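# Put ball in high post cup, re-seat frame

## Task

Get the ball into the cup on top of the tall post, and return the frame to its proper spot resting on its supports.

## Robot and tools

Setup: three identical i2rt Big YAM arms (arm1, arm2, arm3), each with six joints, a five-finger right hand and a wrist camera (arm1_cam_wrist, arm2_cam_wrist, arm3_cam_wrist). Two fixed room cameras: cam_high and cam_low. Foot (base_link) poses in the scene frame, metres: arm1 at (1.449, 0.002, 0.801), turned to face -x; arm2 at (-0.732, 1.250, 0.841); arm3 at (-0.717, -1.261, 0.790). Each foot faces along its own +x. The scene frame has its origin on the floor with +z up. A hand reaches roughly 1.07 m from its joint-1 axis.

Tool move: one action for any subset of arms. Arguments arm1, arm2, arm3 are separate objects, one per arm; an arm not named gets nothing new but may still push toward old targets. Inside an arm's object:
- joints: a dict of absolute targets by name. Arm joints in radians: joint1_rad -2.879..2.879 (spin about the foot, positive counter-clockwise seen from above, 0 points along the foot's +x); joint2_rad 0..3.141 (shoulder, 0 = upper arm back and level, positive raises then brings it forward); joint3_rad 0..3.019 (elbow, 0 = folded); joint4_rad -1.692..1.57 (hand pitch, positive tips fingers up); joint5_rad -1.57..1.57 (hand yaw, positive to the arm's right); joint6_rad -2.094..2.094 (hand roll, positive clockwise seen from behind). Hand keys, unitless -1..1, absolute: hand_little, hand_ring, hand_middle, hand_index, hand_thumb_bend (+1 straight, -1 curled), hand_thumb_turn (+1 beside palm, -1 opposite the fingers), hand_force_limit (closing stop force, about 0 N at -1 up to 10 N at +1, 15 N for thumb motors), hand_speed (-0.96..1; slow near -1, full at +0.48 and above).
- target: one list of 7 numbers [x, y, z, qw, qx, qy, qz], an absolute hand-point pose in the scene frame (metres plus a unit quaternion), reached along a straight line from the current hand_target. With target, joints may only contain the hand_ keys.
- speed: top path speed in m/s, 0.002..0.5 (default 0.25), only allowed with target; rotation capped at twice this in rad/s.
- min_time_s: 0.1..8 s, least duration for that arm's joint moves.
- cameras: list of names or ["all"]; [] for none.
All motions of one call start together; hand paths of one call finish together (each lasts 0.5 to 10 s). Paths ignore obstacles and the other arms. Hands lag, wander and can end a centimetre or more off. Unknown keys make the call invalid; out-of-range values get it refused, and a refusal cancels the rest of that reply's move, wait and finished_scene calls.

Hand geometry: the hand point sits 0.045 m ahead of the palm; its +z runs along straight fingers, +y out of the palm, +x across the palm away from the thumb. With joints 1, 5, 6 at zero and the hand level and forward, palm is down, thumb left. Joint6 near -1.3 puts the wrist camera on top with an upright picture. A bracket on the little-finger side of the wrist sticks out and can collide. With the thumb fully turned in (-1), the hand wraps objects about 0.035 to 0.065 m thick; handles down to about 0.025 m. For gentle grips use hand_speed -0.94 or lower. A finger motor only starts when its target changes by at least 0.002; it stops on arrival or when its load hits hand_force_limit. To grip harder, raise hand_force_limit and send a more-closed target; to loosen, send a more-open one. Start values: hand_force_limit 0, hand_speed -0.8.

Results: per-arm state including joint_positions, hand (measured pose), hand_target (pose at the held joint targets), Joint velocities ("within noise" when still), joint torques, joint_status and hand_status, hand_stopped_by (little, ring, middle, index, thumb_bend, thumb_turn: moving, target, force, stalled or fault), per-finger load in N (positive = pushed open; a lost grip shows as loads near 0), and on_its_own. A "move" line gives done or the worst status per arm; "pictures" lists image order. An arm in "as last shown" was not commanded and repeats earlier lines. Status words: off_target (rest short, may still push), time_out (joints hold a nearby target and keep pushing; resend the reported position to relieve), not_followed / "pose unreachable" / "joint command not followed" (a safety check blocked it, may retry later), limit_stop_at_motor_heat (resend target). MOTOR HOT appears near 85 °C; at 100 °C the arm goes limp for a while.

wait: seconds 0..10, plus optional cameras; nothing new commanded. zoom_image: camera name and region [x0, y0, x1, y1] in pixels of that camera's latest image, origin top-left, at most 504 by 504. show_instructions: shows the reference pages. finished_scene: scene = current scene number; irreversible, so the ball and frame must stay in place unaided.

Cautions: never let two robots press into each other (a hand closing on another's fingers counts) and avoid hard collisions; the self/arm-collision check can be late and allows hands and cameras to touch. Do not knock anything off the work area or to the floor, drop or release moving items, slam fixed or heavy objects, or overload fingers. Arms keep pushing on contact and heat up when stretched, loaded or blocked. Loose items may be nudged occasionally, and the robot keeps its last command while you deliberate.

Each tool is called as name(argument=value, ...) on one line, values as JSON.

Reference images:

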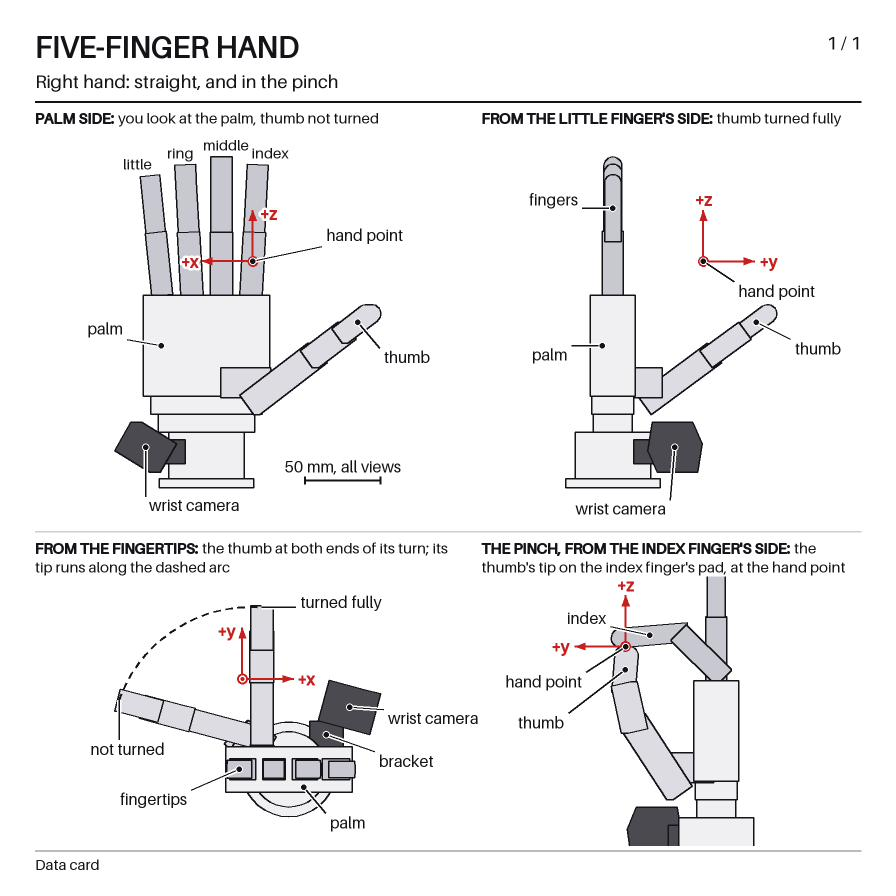

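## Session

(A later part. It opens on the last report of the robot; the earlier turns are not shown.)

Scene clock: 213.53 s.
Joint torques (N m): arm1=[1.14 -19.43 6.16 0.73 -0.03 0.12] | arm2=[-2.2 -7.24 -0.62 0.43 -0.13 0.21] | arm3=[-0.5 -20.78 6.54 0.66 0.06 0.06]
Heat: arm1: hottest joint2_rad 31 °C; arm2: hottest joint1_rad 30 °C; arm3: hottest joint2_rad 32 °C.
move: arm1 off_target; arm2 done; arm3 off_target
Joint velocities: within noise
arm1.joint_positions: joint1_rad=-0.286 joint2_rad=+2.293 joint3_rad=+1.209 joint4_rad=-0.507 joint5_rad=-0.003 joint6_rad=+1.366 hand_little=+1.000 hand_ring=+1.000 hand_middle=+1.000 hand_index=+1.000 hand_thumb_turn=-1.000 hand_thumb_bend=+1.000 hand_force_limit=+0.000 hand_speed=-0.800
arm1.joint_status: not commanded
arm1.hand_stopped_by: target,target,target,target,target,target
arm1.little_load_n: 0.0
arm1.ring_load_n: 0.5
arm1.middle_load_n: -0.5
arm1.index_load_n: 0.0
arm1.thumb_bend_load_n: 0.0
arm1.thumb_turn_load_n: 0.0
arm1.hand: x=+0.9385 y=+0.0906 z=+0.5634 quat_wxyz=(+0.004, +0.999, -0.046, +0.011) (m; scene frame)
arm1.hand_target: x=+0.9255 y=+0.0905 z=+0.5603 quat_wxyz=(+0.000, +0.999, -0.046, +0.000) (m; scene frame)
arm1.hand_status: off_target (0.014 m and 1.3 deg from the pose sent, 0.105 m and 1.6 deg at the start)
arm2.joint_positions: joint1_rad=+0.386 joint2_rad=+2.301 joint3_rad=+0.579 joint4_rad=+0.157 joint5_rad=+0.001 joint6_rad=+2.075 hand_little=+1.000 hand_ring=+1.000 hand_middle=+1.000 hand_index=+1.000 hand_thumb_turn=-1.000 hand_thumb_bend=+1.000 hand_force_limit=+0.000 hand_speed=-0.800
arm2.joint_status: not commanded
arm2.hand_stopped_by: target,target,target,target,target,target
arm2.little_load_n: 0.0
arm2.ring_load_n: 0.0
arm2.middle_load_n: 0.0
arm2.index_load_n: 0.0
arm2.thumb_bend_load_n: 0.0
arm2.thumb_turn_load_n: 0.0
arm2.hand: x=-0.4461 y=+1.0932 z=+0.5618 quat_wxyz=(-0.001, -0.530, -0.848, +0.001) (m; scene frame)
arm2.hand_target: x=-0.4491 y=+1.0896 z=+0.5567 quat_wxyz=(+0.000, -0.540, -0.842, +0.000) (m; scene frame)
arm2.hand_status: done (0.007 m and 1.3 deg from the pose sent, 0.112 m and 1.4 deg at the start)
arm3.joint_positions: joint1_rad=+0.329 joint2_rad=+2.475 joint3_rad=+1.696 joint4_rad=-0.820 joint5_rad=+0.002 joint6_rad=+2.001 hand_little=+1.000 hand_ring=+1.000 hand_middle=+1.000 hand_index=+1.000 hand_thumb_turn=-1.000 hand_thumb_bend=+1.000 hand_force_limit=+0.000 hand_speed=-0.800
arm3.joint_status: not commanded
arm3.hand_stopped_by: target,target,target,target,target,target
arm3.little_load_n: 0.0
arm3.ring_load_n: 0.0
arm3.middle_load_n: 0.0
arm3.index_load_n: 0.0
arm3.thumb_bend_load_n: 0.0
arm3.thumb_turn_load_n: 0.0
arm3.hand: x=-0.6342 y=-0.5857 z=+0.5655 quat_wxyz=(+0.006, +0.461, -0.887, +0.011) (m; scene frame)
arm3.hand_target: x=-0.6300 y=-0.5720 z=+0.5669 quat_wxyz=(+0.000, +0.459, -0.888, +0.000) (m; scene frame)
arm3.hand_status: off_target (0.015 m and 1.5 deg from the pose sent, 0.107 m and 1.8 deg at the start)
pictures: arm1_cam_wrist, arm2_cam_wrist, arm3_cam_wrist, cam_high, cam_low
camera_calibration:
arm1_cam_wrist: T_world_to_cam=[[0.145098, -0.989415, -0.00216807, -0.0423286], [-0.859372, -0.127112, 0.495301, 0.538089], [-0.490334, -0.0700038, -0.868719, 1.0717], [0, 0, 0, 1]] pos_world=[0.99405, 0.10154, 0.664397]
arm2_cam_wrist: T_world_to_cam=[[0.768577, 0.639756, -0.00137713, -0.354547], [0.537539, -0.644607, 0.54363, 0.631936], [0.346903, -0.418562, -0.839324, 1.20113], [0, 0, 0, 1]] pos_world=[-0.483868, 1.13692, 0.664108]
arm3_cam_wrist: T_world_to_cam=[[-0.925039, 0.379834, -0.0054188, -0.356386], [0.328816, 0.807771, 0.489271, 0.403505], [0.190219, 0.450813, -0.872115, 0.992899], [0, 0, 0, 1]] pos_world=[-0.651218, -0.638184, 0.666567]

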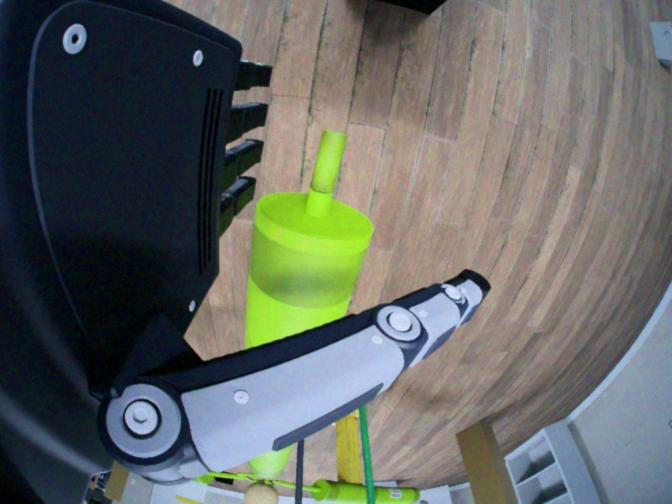

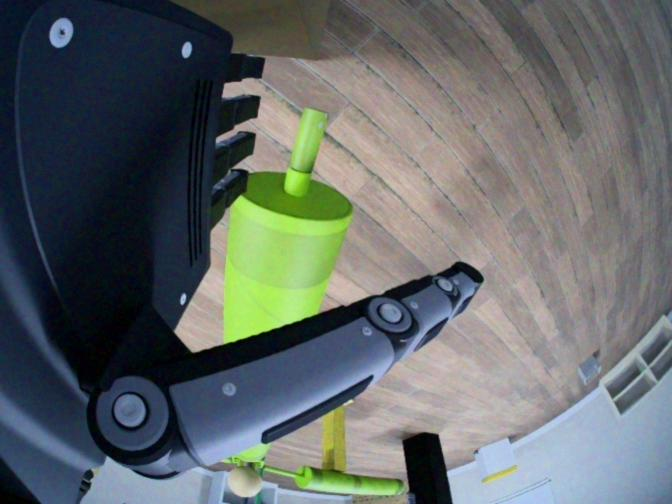

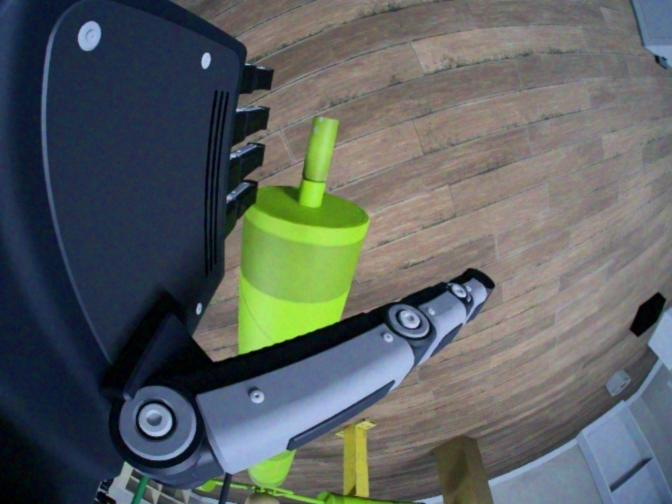

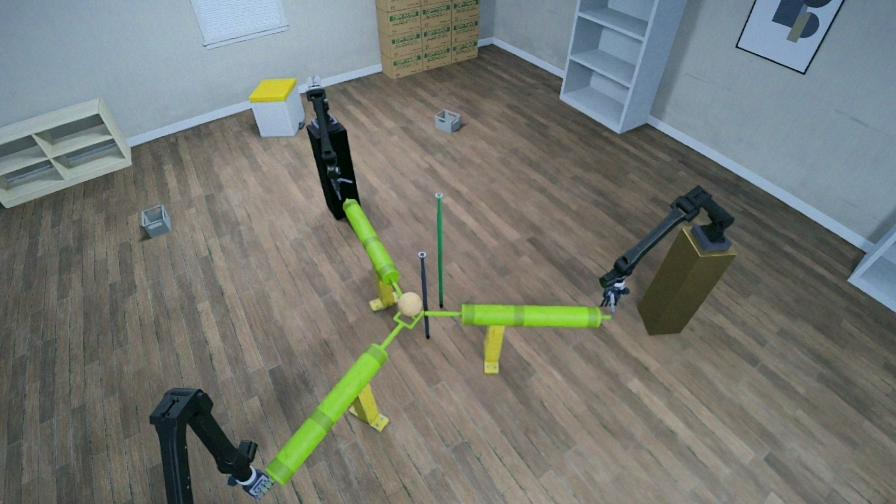

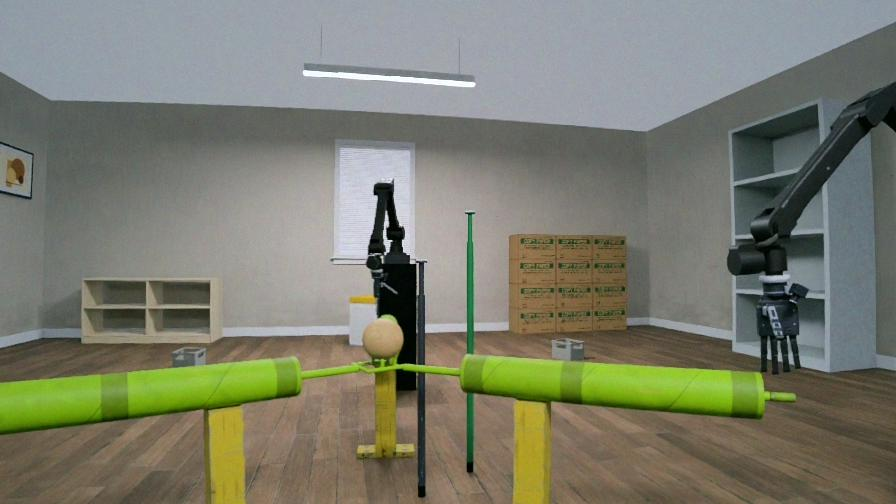

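move(arm1={"target":[0.929,0.080,0.497,0,0.9989,-0.0462,0],"speed":0.1}, arm2={"target":[-0.456,1.095,0.495,0,0.5395,0.8420,0],"speed":0.1}, arm3={"target":[-0.635,-0.580,0.501,0,0.4594,-0.8882,0],"speed":0.1}, cameras=["all"])

zoom_image(camera="arm1_cam_wrist", region=[200, 70, 420, 290])

zoom_image(camera="arm2_cam_wrist", region=[200, 70, 420, 290])

zoom_image(camera="arm3_cam_wrist", region=[200, 70, 420, 290])

Scene clock: 237.27 s.
Joint torques (N m): arm1=[1.73 -20.31 5.22 0.72 -0.03 0.13] | arm2=[-2.02 -7.65 -1.83 0.36 -0.11 0.23] | arm3=[-0.09 -20.95 5.87 0.84 0.06 0.11]
Heat: arm1: hottest joint2_rad 32 °C; arm2: hottest joint1_rad 30 °C; arm3: hottest joint2_rad 32 °C.
move: arm1 off_target; arm2 done; arm3 off_target
Joint velocities: within noise
arm1.joint_positions: joint1_rad=-0.269 joint2_rad=+2.435 joint3_rad=+1.249 joint4_rad=-0.399 joint5_rad=-0.003 joint6_rad=+1.384 hand_little=+1.000 hand_ring=+1.000 hand_middle=+1.000 hand_index=+1.000 hand_thumb_turn=-1.000 hand_thumb_bend=+1.000 hand_force_limit=+0.000 hand_speed=-0.800
arm1.joint_status: not commanded
arm1.hand_stopped_by: target,target,target,target,target,target
arm1.little_load_n: 0.5
arm1.ring_load_n: 0.0
arm1.middle_load_n: 0.0
arm1.index_load_n: 0.0
arm1.thumb_bend_load_n: 0.0
arm1.thumb_turn_load_n: 0.0
arm1.hand: x=+0.9389 y=+0.0815 z=+0.5021 quat_wxyz=(+0.003, +0.999, -0.047, +0.008) (m; scene frame)
arm1.hand_target: x=+0.9294 y=+0.0799 z=+0.4972 quat_wxyz=(+0.000, +0.999, -0.046, +0.000) (m; scene frame)
arm1.hand_status: off_target (0.011 m and 0.9 deg from the pose sent, 0.068 m and 1.3 deg at the start)
arm2.joint_positions: joint1_rad=+0.386 joint2_rad=+2.525 joint3_rad=+0.662 joint4_rad=+0.297 joint5_rad=+0.001 joint6_rad=+2.075 hand_little=+1.000 hand_ring=+1.000 hand_middle=+1.000 hand_index=+1.000 hand_thumb_turn=-1.000 hand_thumb_bend=+1.000 hand_force_limit=+0.000 hand_speed=-0.800
arm2.joint_status: not commanded
arm2.hand_stopped_by: target,target,target,target,target,target
arm2.little_load_n: 0.0
arm2.ring_load_n: 0.0
arm2.middle_load_n: 0.5
arm2.index_load_n: 0.0
arm2.thumb_bend_load_n: 0.0
arm2.thumb_turn_load_n: 0.0
arm2.hand: x=-0.4526 y=+1.0978 z=+0.5003 quat_wxyz=(-0.001, -0.530, -0.848, +0.001) (m; scene frame)
arm2.hand_target: x=-0.4561 y=+1.0952 z=+0.4951 quat_wxyz=(+0.000, -0.539, -0.842, +0.000) (m; scene frame)
arm2.hand_status: done (0.007 m and 1.3 deg from the pose sent, 0.068 m and 1.3 deg at the start)
arm3.joint_positions: joint1_rad=+0.329 joint2_rad=+2.590 joint3_rad=+1.715 joint4_rad=-0.727 joint5_rad=+0.002 joint6_rad=+2.001 hand_little=+1.000 hand_ring=+1.000 hand_middle=+1.000 hand_index=+1.000 hand_thumb_turn=-1.000 hand_thumb_bend=+1.000 hand_force_limit=+0.000 hand_speed=-0.800
arm3.joint_status: not commanded
arm3.hand_stopped_by: target,target,target,target,target,target
arm3.little_load_n: 0.0
arm3.ring_load_n: 0.0
arm3.middle_load_n: 0.0
arm3.index_load_n: 0.0
arm3.thumb_bend_load_n: 0.0
arm3.thumb_turn_load_n: 0.0
arm3.hand: x=-0.6359 y=-0.5948 z=+0.5002 quat_wxyz=(+0.008, +0.461, -0.887, +0.012) (m; scene frame)
arm3.hand_target: x=-0.6351 y=-0.5805 z=+0.5014 quat_wxyz=(+0.000, +0.459, -0.888, +0.000) (m; scene frame)
arm3.hand_status: off_target (0.015 m and 1.6 deg from the pose sent, 0.065 m and 1.5 deg at the start)
pictures: arm1_cam_wrist, arm2_cam_wrist, arm3_cam_wrist, cam_high, cam_low
camera_calibration:
arm1_cam_wrist: T_world_to_cam=[[0.144371, -0.989511, -0.00499303, -0.0494739], [-0.856615, -0.127504, 0.499953, 0.562755], [-0.495346, -0.0679016, -0.866038, 1.02119], [0, 0, 0, 1]] pos_world=[0.995052, 0.0921394, 0.602795]
arm2_cam_wrist: T_world_to_cam=[[0.768559, 0.639777, -0.00154734, -0.35246], [0.537886, -0.644844, 0.543006, 0.67246], [0.346405, -0.418164, -0.839727, 1.15312], [0, 0, 0, 1]] pos_world=[-0.490266, 1.14132, 0.602608]
arm3_cam_wrist: T_world_to_cam=[[-0.925052, 0.379797, -0.00571359, -0.354694], [0.32924, 0.809231, 0.486566, 0.445923], [0.18942, 0.448218, -0.873625, 0.939148], [0, 0, 0, 1]] pos_world=[-0.652819, -0.647086, 0.601466]

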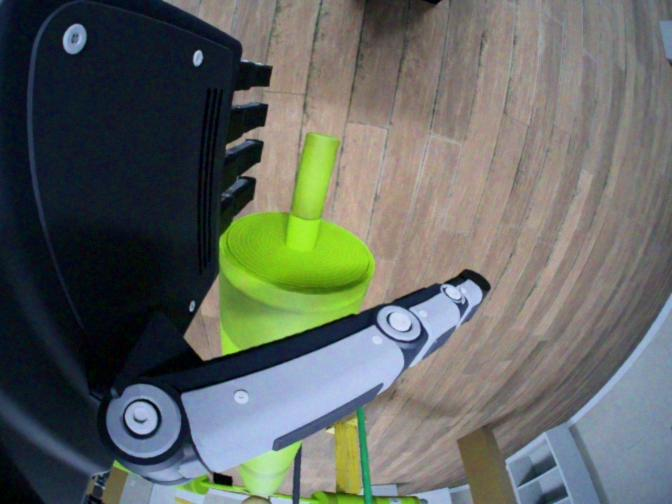

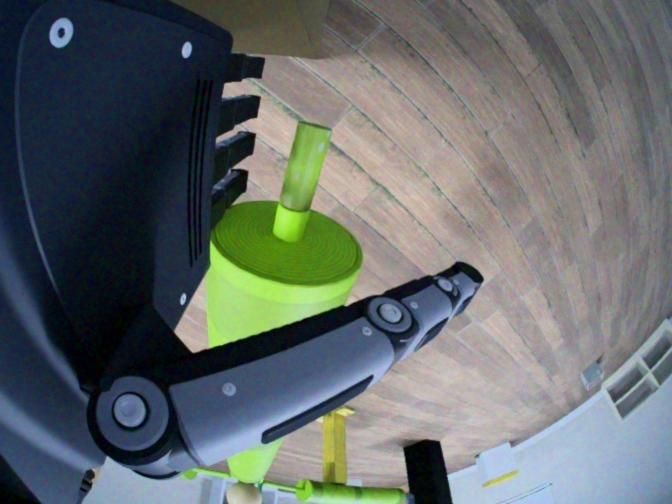

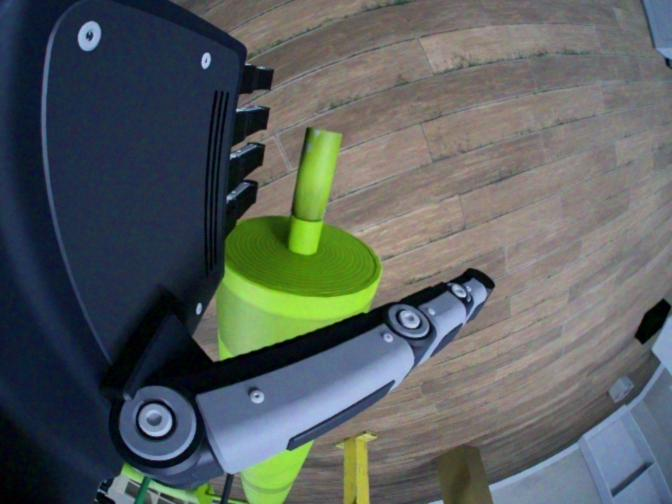

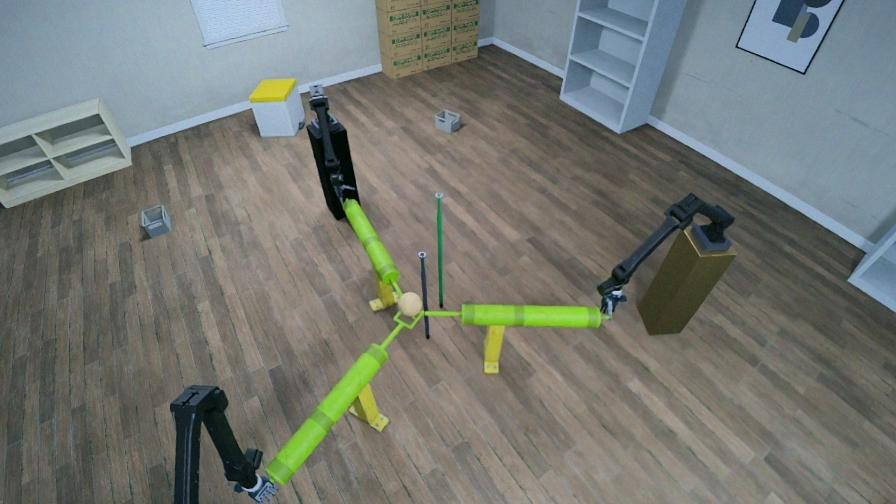

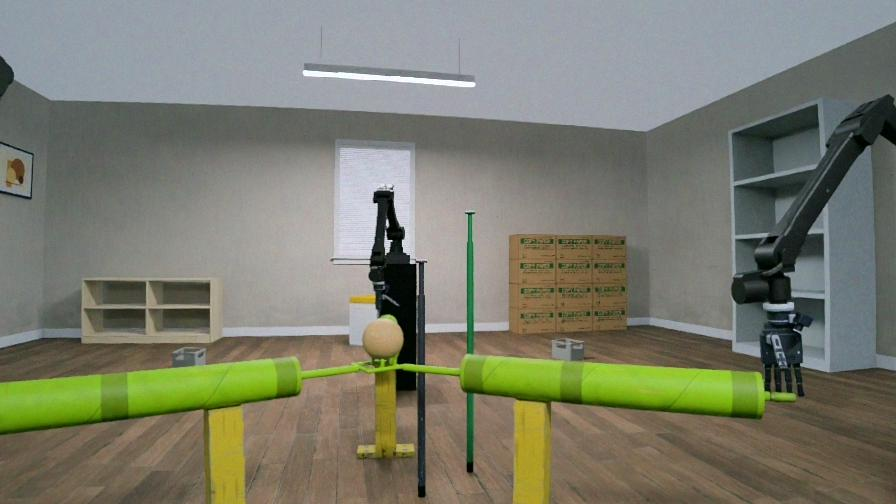

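Scaled by 2.291 from the camera's 672x504 image, which has a finer 960x720 frame.

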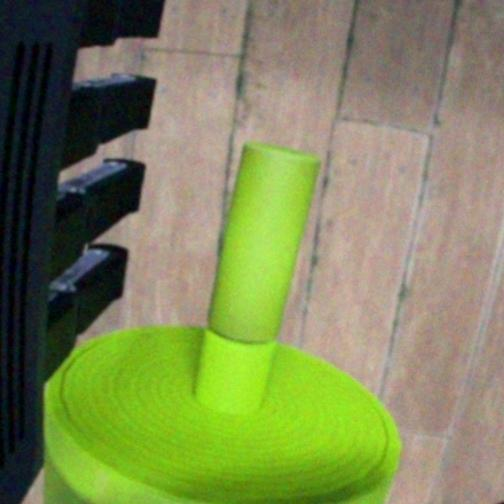

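Scaled by 2.291 from the camera's 672x504 image, which has a finer 960x720 frame.

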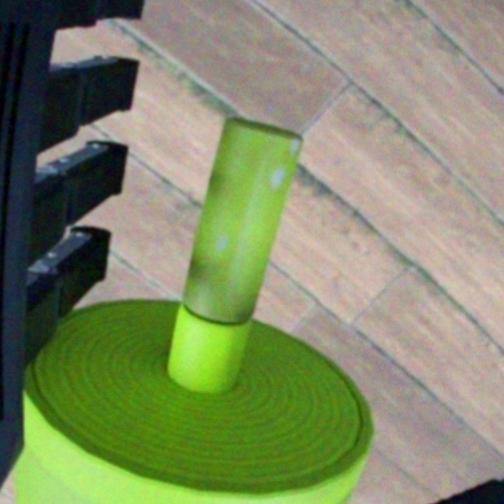

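Scaled by 2.291 from the camera's 672x504 image, which has a finer 960x720 frame.

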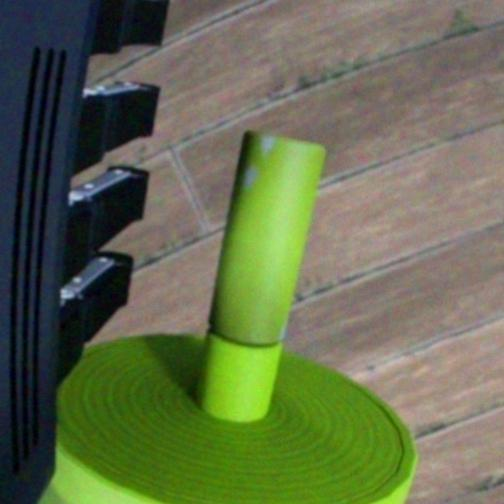

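move(arm1={"target":[0.937,0.0748,0.465,0,0.9991,-0.0419,0],"speed":0.1}, arm2={"target":[-0.4567,1.0954,0.465,0,0.5395,0.8420,0],"speed":0.1}, arm3={"target":[-0.6375,-0.581,0.471,0,0.4594,-0.8882,0],"speed":0.1}, cameras=["arm1_cam_wrist","arm2_cam_wrist","arm3_cam_wrist","cam_low"])

zoom_image(camera="arm1_cam_wrist", region=[200, 70, 420, 290])

zoom_image(camera="arm2_cam_wrist", region=[200, 70, 420, 290])

zoom_image(camera="arm3_cam_wrist", region=[200, 70, 420, 290])

zoom_image(camera="cam_low", region=[720, 270, 840, 430])

Scene clock: 297.63 s.
Joint torques (N m): arm1=[1.38 -20.54 4.44 0.75 -0.03 0.08] | arm2=[-1.73 -7.77 -2.28 0.43 -0.13 0.19] | arm3=[0.21 -21.13 5.67 0.87 0.06 0.14]
Heat: arm1: hottest joint2_rad 33 °C; arm2: hottest joint1_rad 30 °C; arm3: hottest joint2_rad 35 °C.
move: arm1 done; arm2 done; arm3 off_target
Joint velocities: within noise
arm1.joint_positions: joint1_rad=-0.264 joint2_rad=+2.507 joint3_rad=+1.264 joint4_rad=-0.340 joint5_rad=-0.003 joint6_rad=+1.384 hand_little=+1.000 hand_ring=+1.000 hand_middle=+1.000 hand_index=+1.000 hand_thumb_turn=-1.000 hand_thumb_bend=+1.000 hand_force_limit=+0.000 hand_speed=-0.800
arm1.joint_status: not commanded
arm1.hand_stopped_by: target,target,target,target,target,target
arm1.little_load_n: 0.0
arm1.ring_load_n: 0.0
arm1.middle_load_n: 0.0
arm1.index_load_n: 0.0
arm1.thumb_bend_load_n: 0.0
arm1.thumb_turn_load_n: 0.0
arm1.hand: x=+0.9456 y=+0.0772 z=+0.4698 quat_wxyz=(+0.003, +0.999, -0.044, +0.007) (m; scene frame)
arm1.hand_target: x=+0.9373 y=+0.0748 z=+0.4652 quat_wxyz=(+0.000, +0.999, -0.042, +0.000) (m; scene frame)
arm1.hand_status: done (0.010 m and 0.9 deg from the pose sent, 0.038 m and 1.0 deg at the start)
arm2.joint_positions: joint1_rad=+0.386 joint2_rad=+2.622 joint3_rad=+0.720 joint4_rad=+0.337 joint5_rad=+0.001 joint6_rad=+2.075 hand_little=+1.000 hand_ring=+1.000 hand_middle=+1.000 hand_index=+1.000 hand_thumb_turn=-1.000 hand_thumb_bend=+1.000 hand_force_limit=+0.000 hand_speed=-0.800
arm2.joint_status: not commanded
arm2.hand_stopped_by: target,target,target,target,target,target
arm2.little_load_n: 0.0
arm2.ring_load_n: 0.0
arm2.middle_load_n: 0.0
arm2.index_load_n: 0.0
arm2.thumb_bend_load_n: 0.0
arm2.thumb_turn_load_n: 0.0
arm2.hand: x=-0.4527 y=+1.0978 z=+0.4704 quat_wxyz=(-0.001, -0.530, -0.848, +0.001) (m; scene frame)
arm2.hand_target: x=-0.4568 y=+1.0956 z=+0.4652 quat_wxyz=(+0.000, -0.539, -0.842, +0.000) (m; scene frame)
arm2.hand_status: done (0.007 m and 1.3 deg from the pose sent, 0.036 m and 1.3 deg at the start)
arm3.joint_positions: joint1_rad=+0.329 joint2_rad=+2.652 joint3_rad=+1.745 joint4_rad=-0.696 joint5_rad=+0.002 joint6_rad=+2.001 hand_little=+1.000 hand_ring=+1.000 hand_middle=+1.000 hand_index=+1.000 hand_thumb_turn=-1.000 hand_thumb_bend=+1.000 hand_force_limit=+0.000 hand_speed=-0.800
arm3.joint_status: not commanded
arm3.hand_stopped_by: target,target,target,target,target,target
arm3.little_load_n: 0.0
arm3.ring_load_n: 0.0
arm3.middle_load_n: 0.0
arm3.index_load_n: 0.0
arm3.thumb_bend_load_n: 0.0
arm3.thumb_turn_load_n: 0.0
arm3.hand: x=-0.6361 y=-0.5961 z=+0.4702 quat_wxyz=(+0.008, +0.461, -0.887, +0.012) (m; scene frame)
arm3.hand_target: x=-0.6376 y=-0.5814 z=+0.4714 quat_wxyz=(+0.000, +0.459, -0.888, +0.000) (m; scene frame)
arm3.hand_status: off_target (0.015 m and 1.7 deg from the pose sent, 0.032 m and 1.6 deg at the start)
pictures: arm1_cam_wrist, arm2_cam_wrist, arm3_cam_wrist, cam_low
camera_calibration:
arm1_cam_wrist: T_world_to_cam=[[0.148886, -0.98884, -0.00530894, -0.0590617], [-0.855649, -0.13152, 0.500567, 0.583206], [-0.495679, -0.0699851, -0.865681, 0.99649], [0, 0, 0, 1]] pos_world=[1.00175, 0.08804, 0.570395]
arm2_cam_wrist: T_world_to_cam=[[0.768572, 0.639762, -0.00141249, -0.352468], [0.537678, -0.644735, 0.543341, 0.688397], [0.346698, -0.418356, -0.839511, 1.12844], [0, 0, 0, 1]] pos_world=[-0.490467, 1.14142, 0.572808]
arm3_cam_wrist: T_world_to_cam=[[-0.924919, 0.38012, -0.0058235, -0.354235], [0.329607, 0.809454, 0.485946, 0.462297], [0.189432, 0.447541, -0.873969, 0.913281], [0, 0, 0, 1]] pos_world=[-0.653019, -0.648287, 0.571465]

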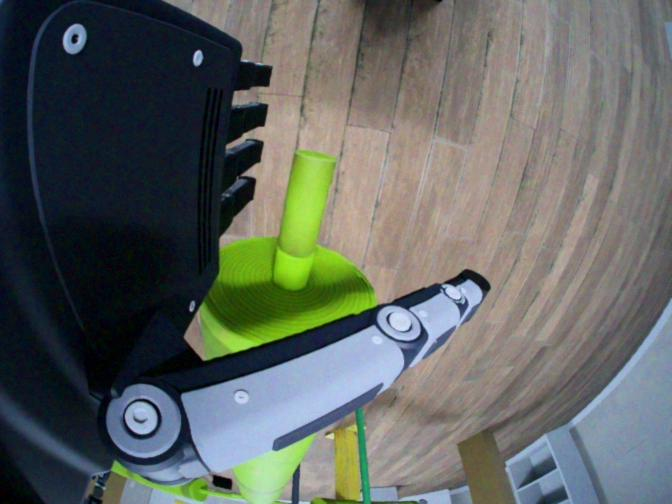

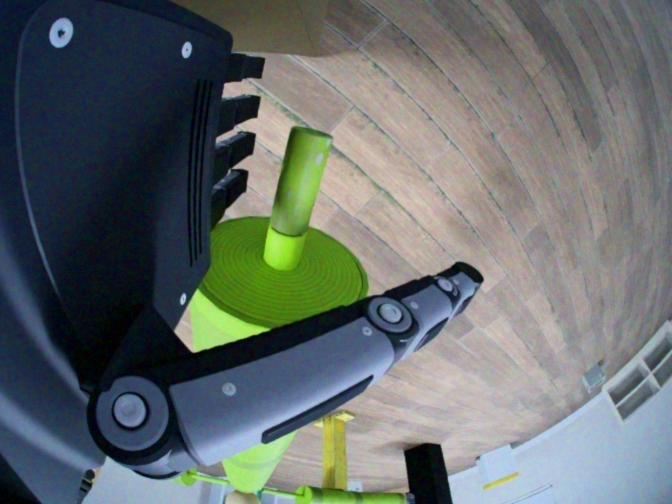

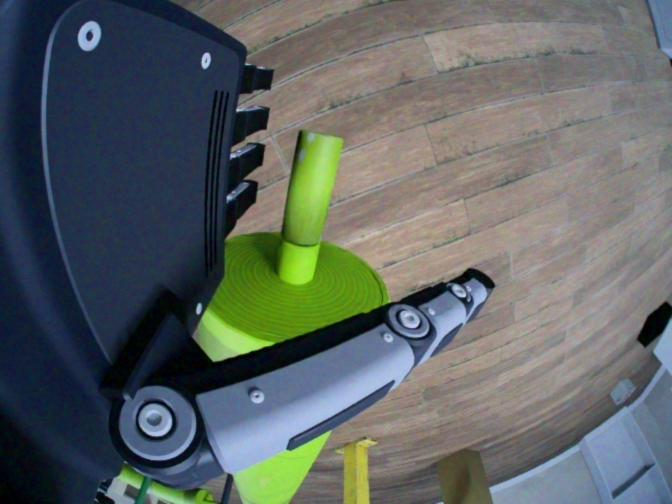

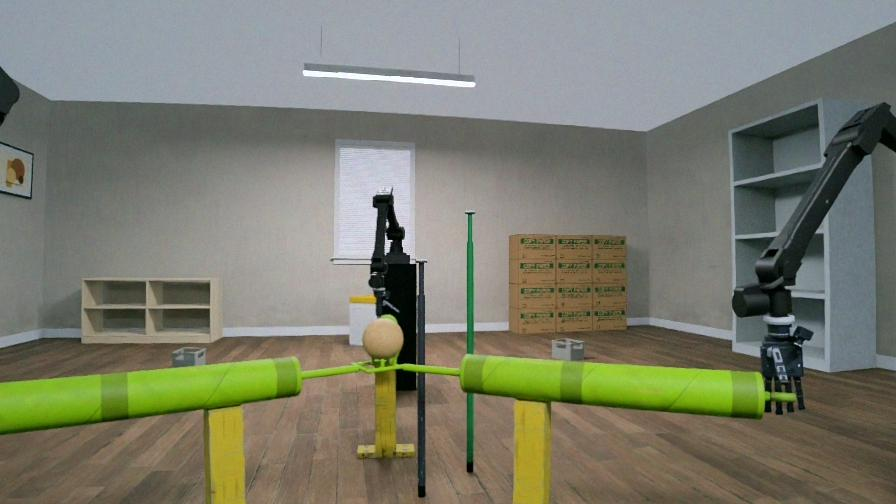

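Scaled by 2.291 from the camera's 672x504 image, which has a finer 960x720 frame.

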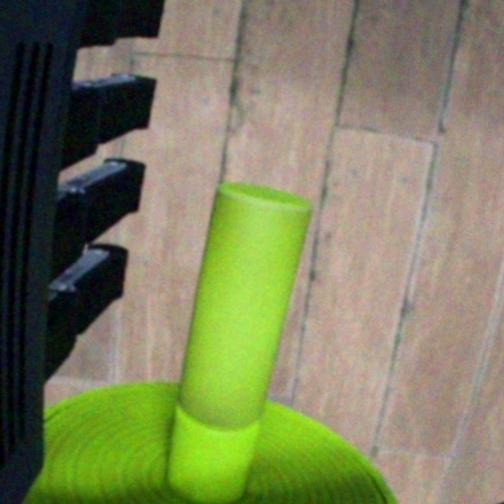

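Scaled by 2.291 from the camera's 672x504 image, which has a finer 960x720 frame.

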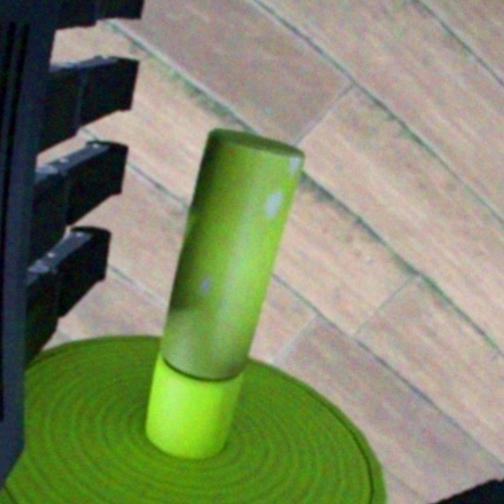

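Scaled by 2.291 from the camera's 672x504 image, which has a finer 960x720 frame.

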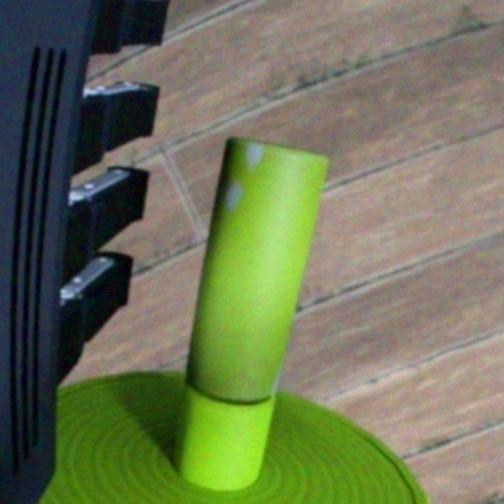

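Scaled by 3.150 from the camera's 896x504 image, which has a finer 1280x720 frame.

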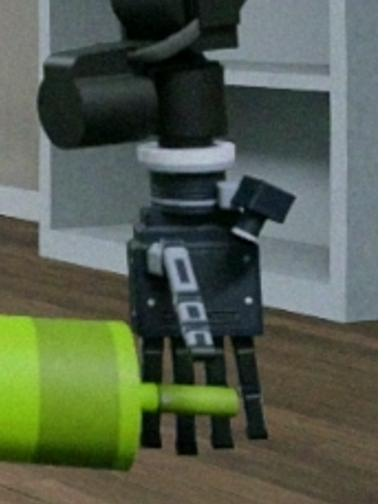

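move(arm1={"target":[0.9353,0.075,0.4374,0,0.9991,-0.0419,0],"speed":0.08}, arm2={"target":[-0.4586,1.0948,0.4368,0,0.5395,0.8420,0],"speed":0.08}, arm3={"target":[-0.6376,-0.5814,0.4432,0,0.4594,-0.8882,0],"speed":0.08}, cameras=["arm1_cam_wrist","arm2_cam_wrist","arm3_cam_wrist","cam_low"])

zoom_image(camera="arm1_cam_wrist", region=[200, 100, 420, 320])

zoom_image(camera="arm2_cam_wrist", region=[200, 100, 420, 320])

zoom_image(camera="arm3_cam_wrist", region=[200, 100, 420, 320])

zoom_image(camera="cam_low", region=[720, 270, 840, 430])

Scene clock: 327.83 s.
Joint torques (N m): arm1=[1.26 -20.72 4.23 0.88 -0.01 0.09] | arm2=[-1.79 -7.88 -2.47 0.47 -0.11 0.17] | arm3=[0.21 -21.19 5.5 0.84 0.07 0.14]
Heat: arm1: hottest joint2_rad 33 °C; arm2: hottest joint1_rad 30 °C; arm3: hottest joint2_rad 33 °C.
move: arm1 done; arm2 done; arm3 off_target
Joint velocities: within noise
arm1.joint_positions: joint1_rad=-0.264 joint2_rad=+2.575 joint3_rad=+1.310 joint4_rad=-0.316 joint5_rad=-0.003 joint6_rad=+1.384 hand_little=+1.000 hand_ring=+1.000 hand_middle=+1.000 hand_index=+1.000 hand_thumb_turn=-1.000 hand_thumb_bend=+1.000 hand_force_limit=+0.000 hand_speed=-0.800
arm1.joint_status: not commanded
arm1.hand_stopped_by: target,target,target,target,target,target
arm1.little_load_n: 0.0
arm1.ring_load_n: 0.0
arm1.middle_load_n: 0.0
arm1.index_load_n: 0.0
arm1.thumb_bend_load_n: 0.0
arm1.thumb_turn_load_n: 0.0
arm1.hand: x=+0.9424 y=+0.0777 z=+0.4434 quat_wxyz=(+0.002, +0.999, -0.044, +0.006) (m; scene frame)
arm1.hand_target: x=+0.9354 y=+0.0749 z=+0.4376 quat_wxyz=(+0.000, +0.999, -0.042, +0.000) (m; scene frame)
arm1.hand_status: done (0.010 m and 0.8 deg from the pose sent, 0.034 m and 0.9 deg at the start)
arm2.joint_positions: joint1_rad=+0.381 joint2_rad=+2.709 joint3_rad=+0.778 joint4_rad=+0.366 joint5_rad=+0.001 joint6_rad=+2.075 hand_little=+1.000 hand_ring=+1.000 hand_middle=+1.000 hand_index=+1.000 hand_thumb_turn=-1.000 hand_thumb_bend=+1.000 hand_force_limit=+0.000 hand_speed=-0.800
arm2.joint_status: not commanded
arm2.hand_stopped_by: target,target,target,target,target,target
arm2.little_load_n: 0.0
arm2.ring_load_n: 0.0
arm2.middle_load_n: 0.0
arm2.index_load_n: 0.0
arm2.thumb_bend_load_n: 0.0
arm2.thumb_turn_load_n: 0.0
arm2.hand: x=-0.4539 y=+1.0967 z=+0.4423 quat_wxyz=(-0.001, -0.532, -0.847, +0.001) (m; scene frame)
arm2.hand_target: x=-0.4587 y=+1.0950 z=+0.4369 quat_wxyz=(+0.000, -0.540, -0.842, +0.000) (m; scene frame)
arm2.hand_status: done (0.007 m and 1.0 deg from the pose sent, 0.034 m and 1.3 deg at the start)
arm3.joint_positions: joint1_rad=+0.329 joint2_rad=+2.712 joint3_rad=+1.784 joint4_rad=-0.673 joint5_rad=+0.001 joint6_rad=+2.001 hand_little=+1.000 hand_ring=+1.000 hand_middle=+1.000 hand_index=+1.000 hand_thumb_turn=-1.000 hand_thumb_bend=+1.000 hand_force_limit=+0.000 hand_speed=-0.800
arm3.joint_status: not commanded
arm3.hand_stopped_by: target,target,target,target,target,target
arm3.little_load_n: 0.0
arm3.ring_load_n: 0.0
arm3.middle_load_n: 0.0
arm3.index_load_n: 0.0
arm3.thumb_bend_load_n: 0.0
arm3.thumb_turn_load_n: 0.0
arm3.hand: x=-0.6360 y=-0.5954 z=+0.4433 quat_wxyz=(+0.007, +0.461, -0.887, +0.011) (m; scene frame)
arm3.hand_target: x=-0.6378 y=-0.5818 z=+0.4436 quat_wxyz=(+0.000, +0.460, -0.888, +0.000) (m; scene frame)
arm3.hand_status: off_target (0.014 m and 1.6 deg from the pose sent, 0.031 m and 1.7 deg at the start)
pictures: arm1_cam_wrist, arm2_cam_wrist, arm3_cam_wrist, cam_low
camera_calibration:
arm1_cam_wrist: T_world_to_cam=[[0.149651, -0.988721, -0.00602775, -0.0586441], [-0.854634, -0.132416, 0.502063, 0.592223], [-0.497198, -0.0699824, -0.86481, 0.97314], [0, 0, 0, 1]] pos_world=[0.998753, 0.08854, 0.543895]
arm2_cam_wrist: T_world_to_cam=[[0.771738, 0.635939, -0.00150657, -0.345196], [0.534508, -0.64736, 0.543348, 0.705057], [0.344561, -0.420127, -0.839506, 1.10579], [0, 0, 0, 1]] pos_world=[-0.49147, 1.14052, 0.544708]
arm3_cam_wrist: T_world_to_cam=[[-0.924919, 0.380133, -0.00495542, -0.354955], [0.329608, 0.808344, 0.487789, 0.473257], [0.18943, 0.449532, -0.872948, 0.890173], [0, 0, 0, 1]] pos_world=[-0.652919, -0.647785, 0.544466]

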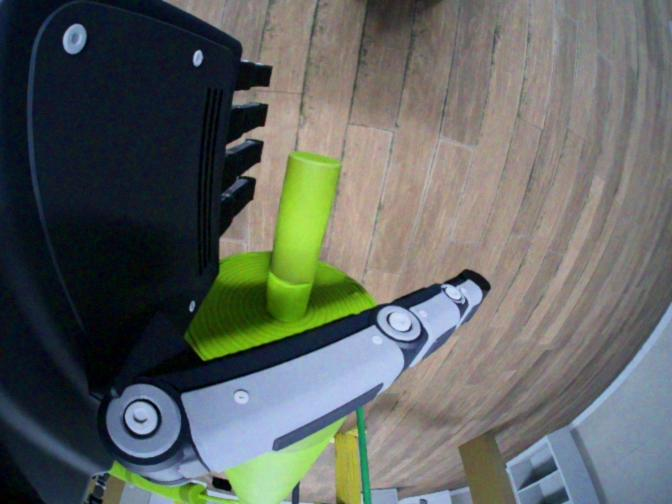

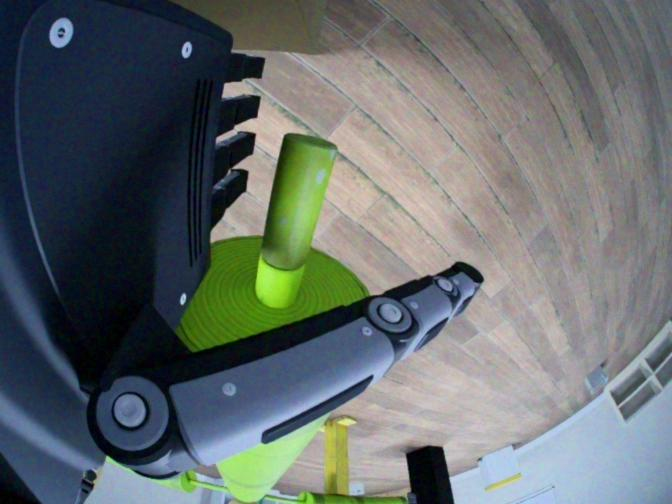

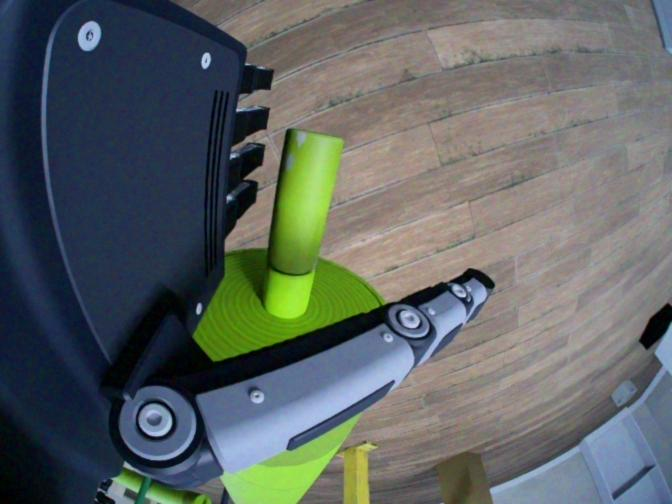

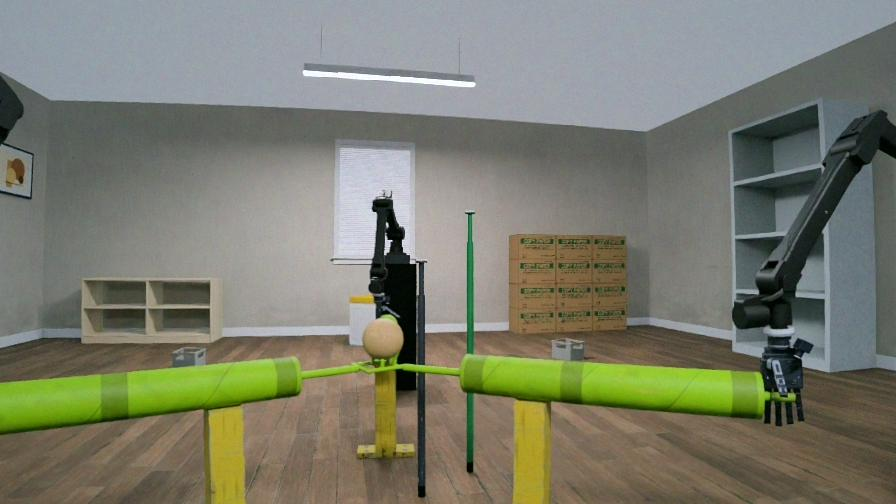

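Scaled by 2.291 from the camera's 672x504 image, which has a finer 960x720 frame.

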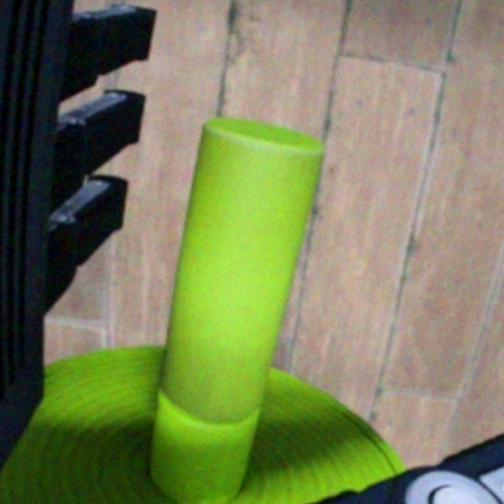

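Scaled by 2.291 from the camera's 672x504 image, which has a finer 960x720 frame.

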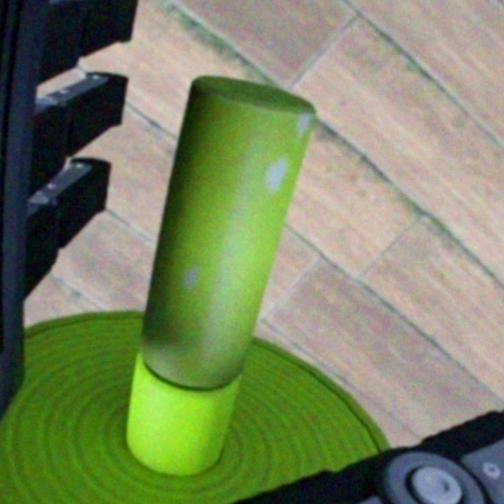

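Scaled by 2.291 from the camera's 672x504 image, which has a finer 960x720 frame.

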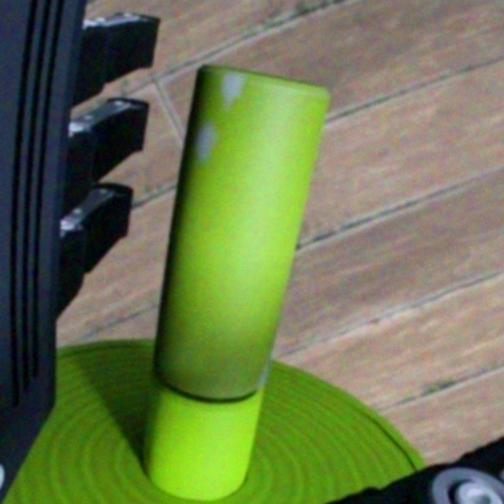

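Scaled by 3.150 from the camera's 896x504 image, which has a finer 1280x720 frame.

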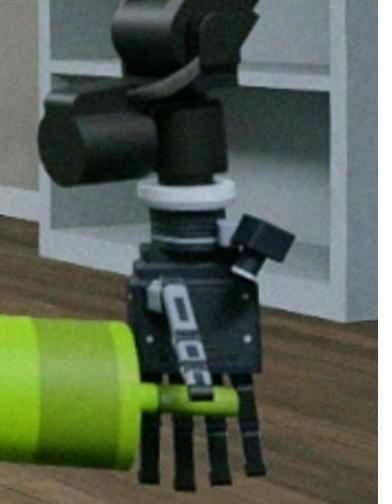

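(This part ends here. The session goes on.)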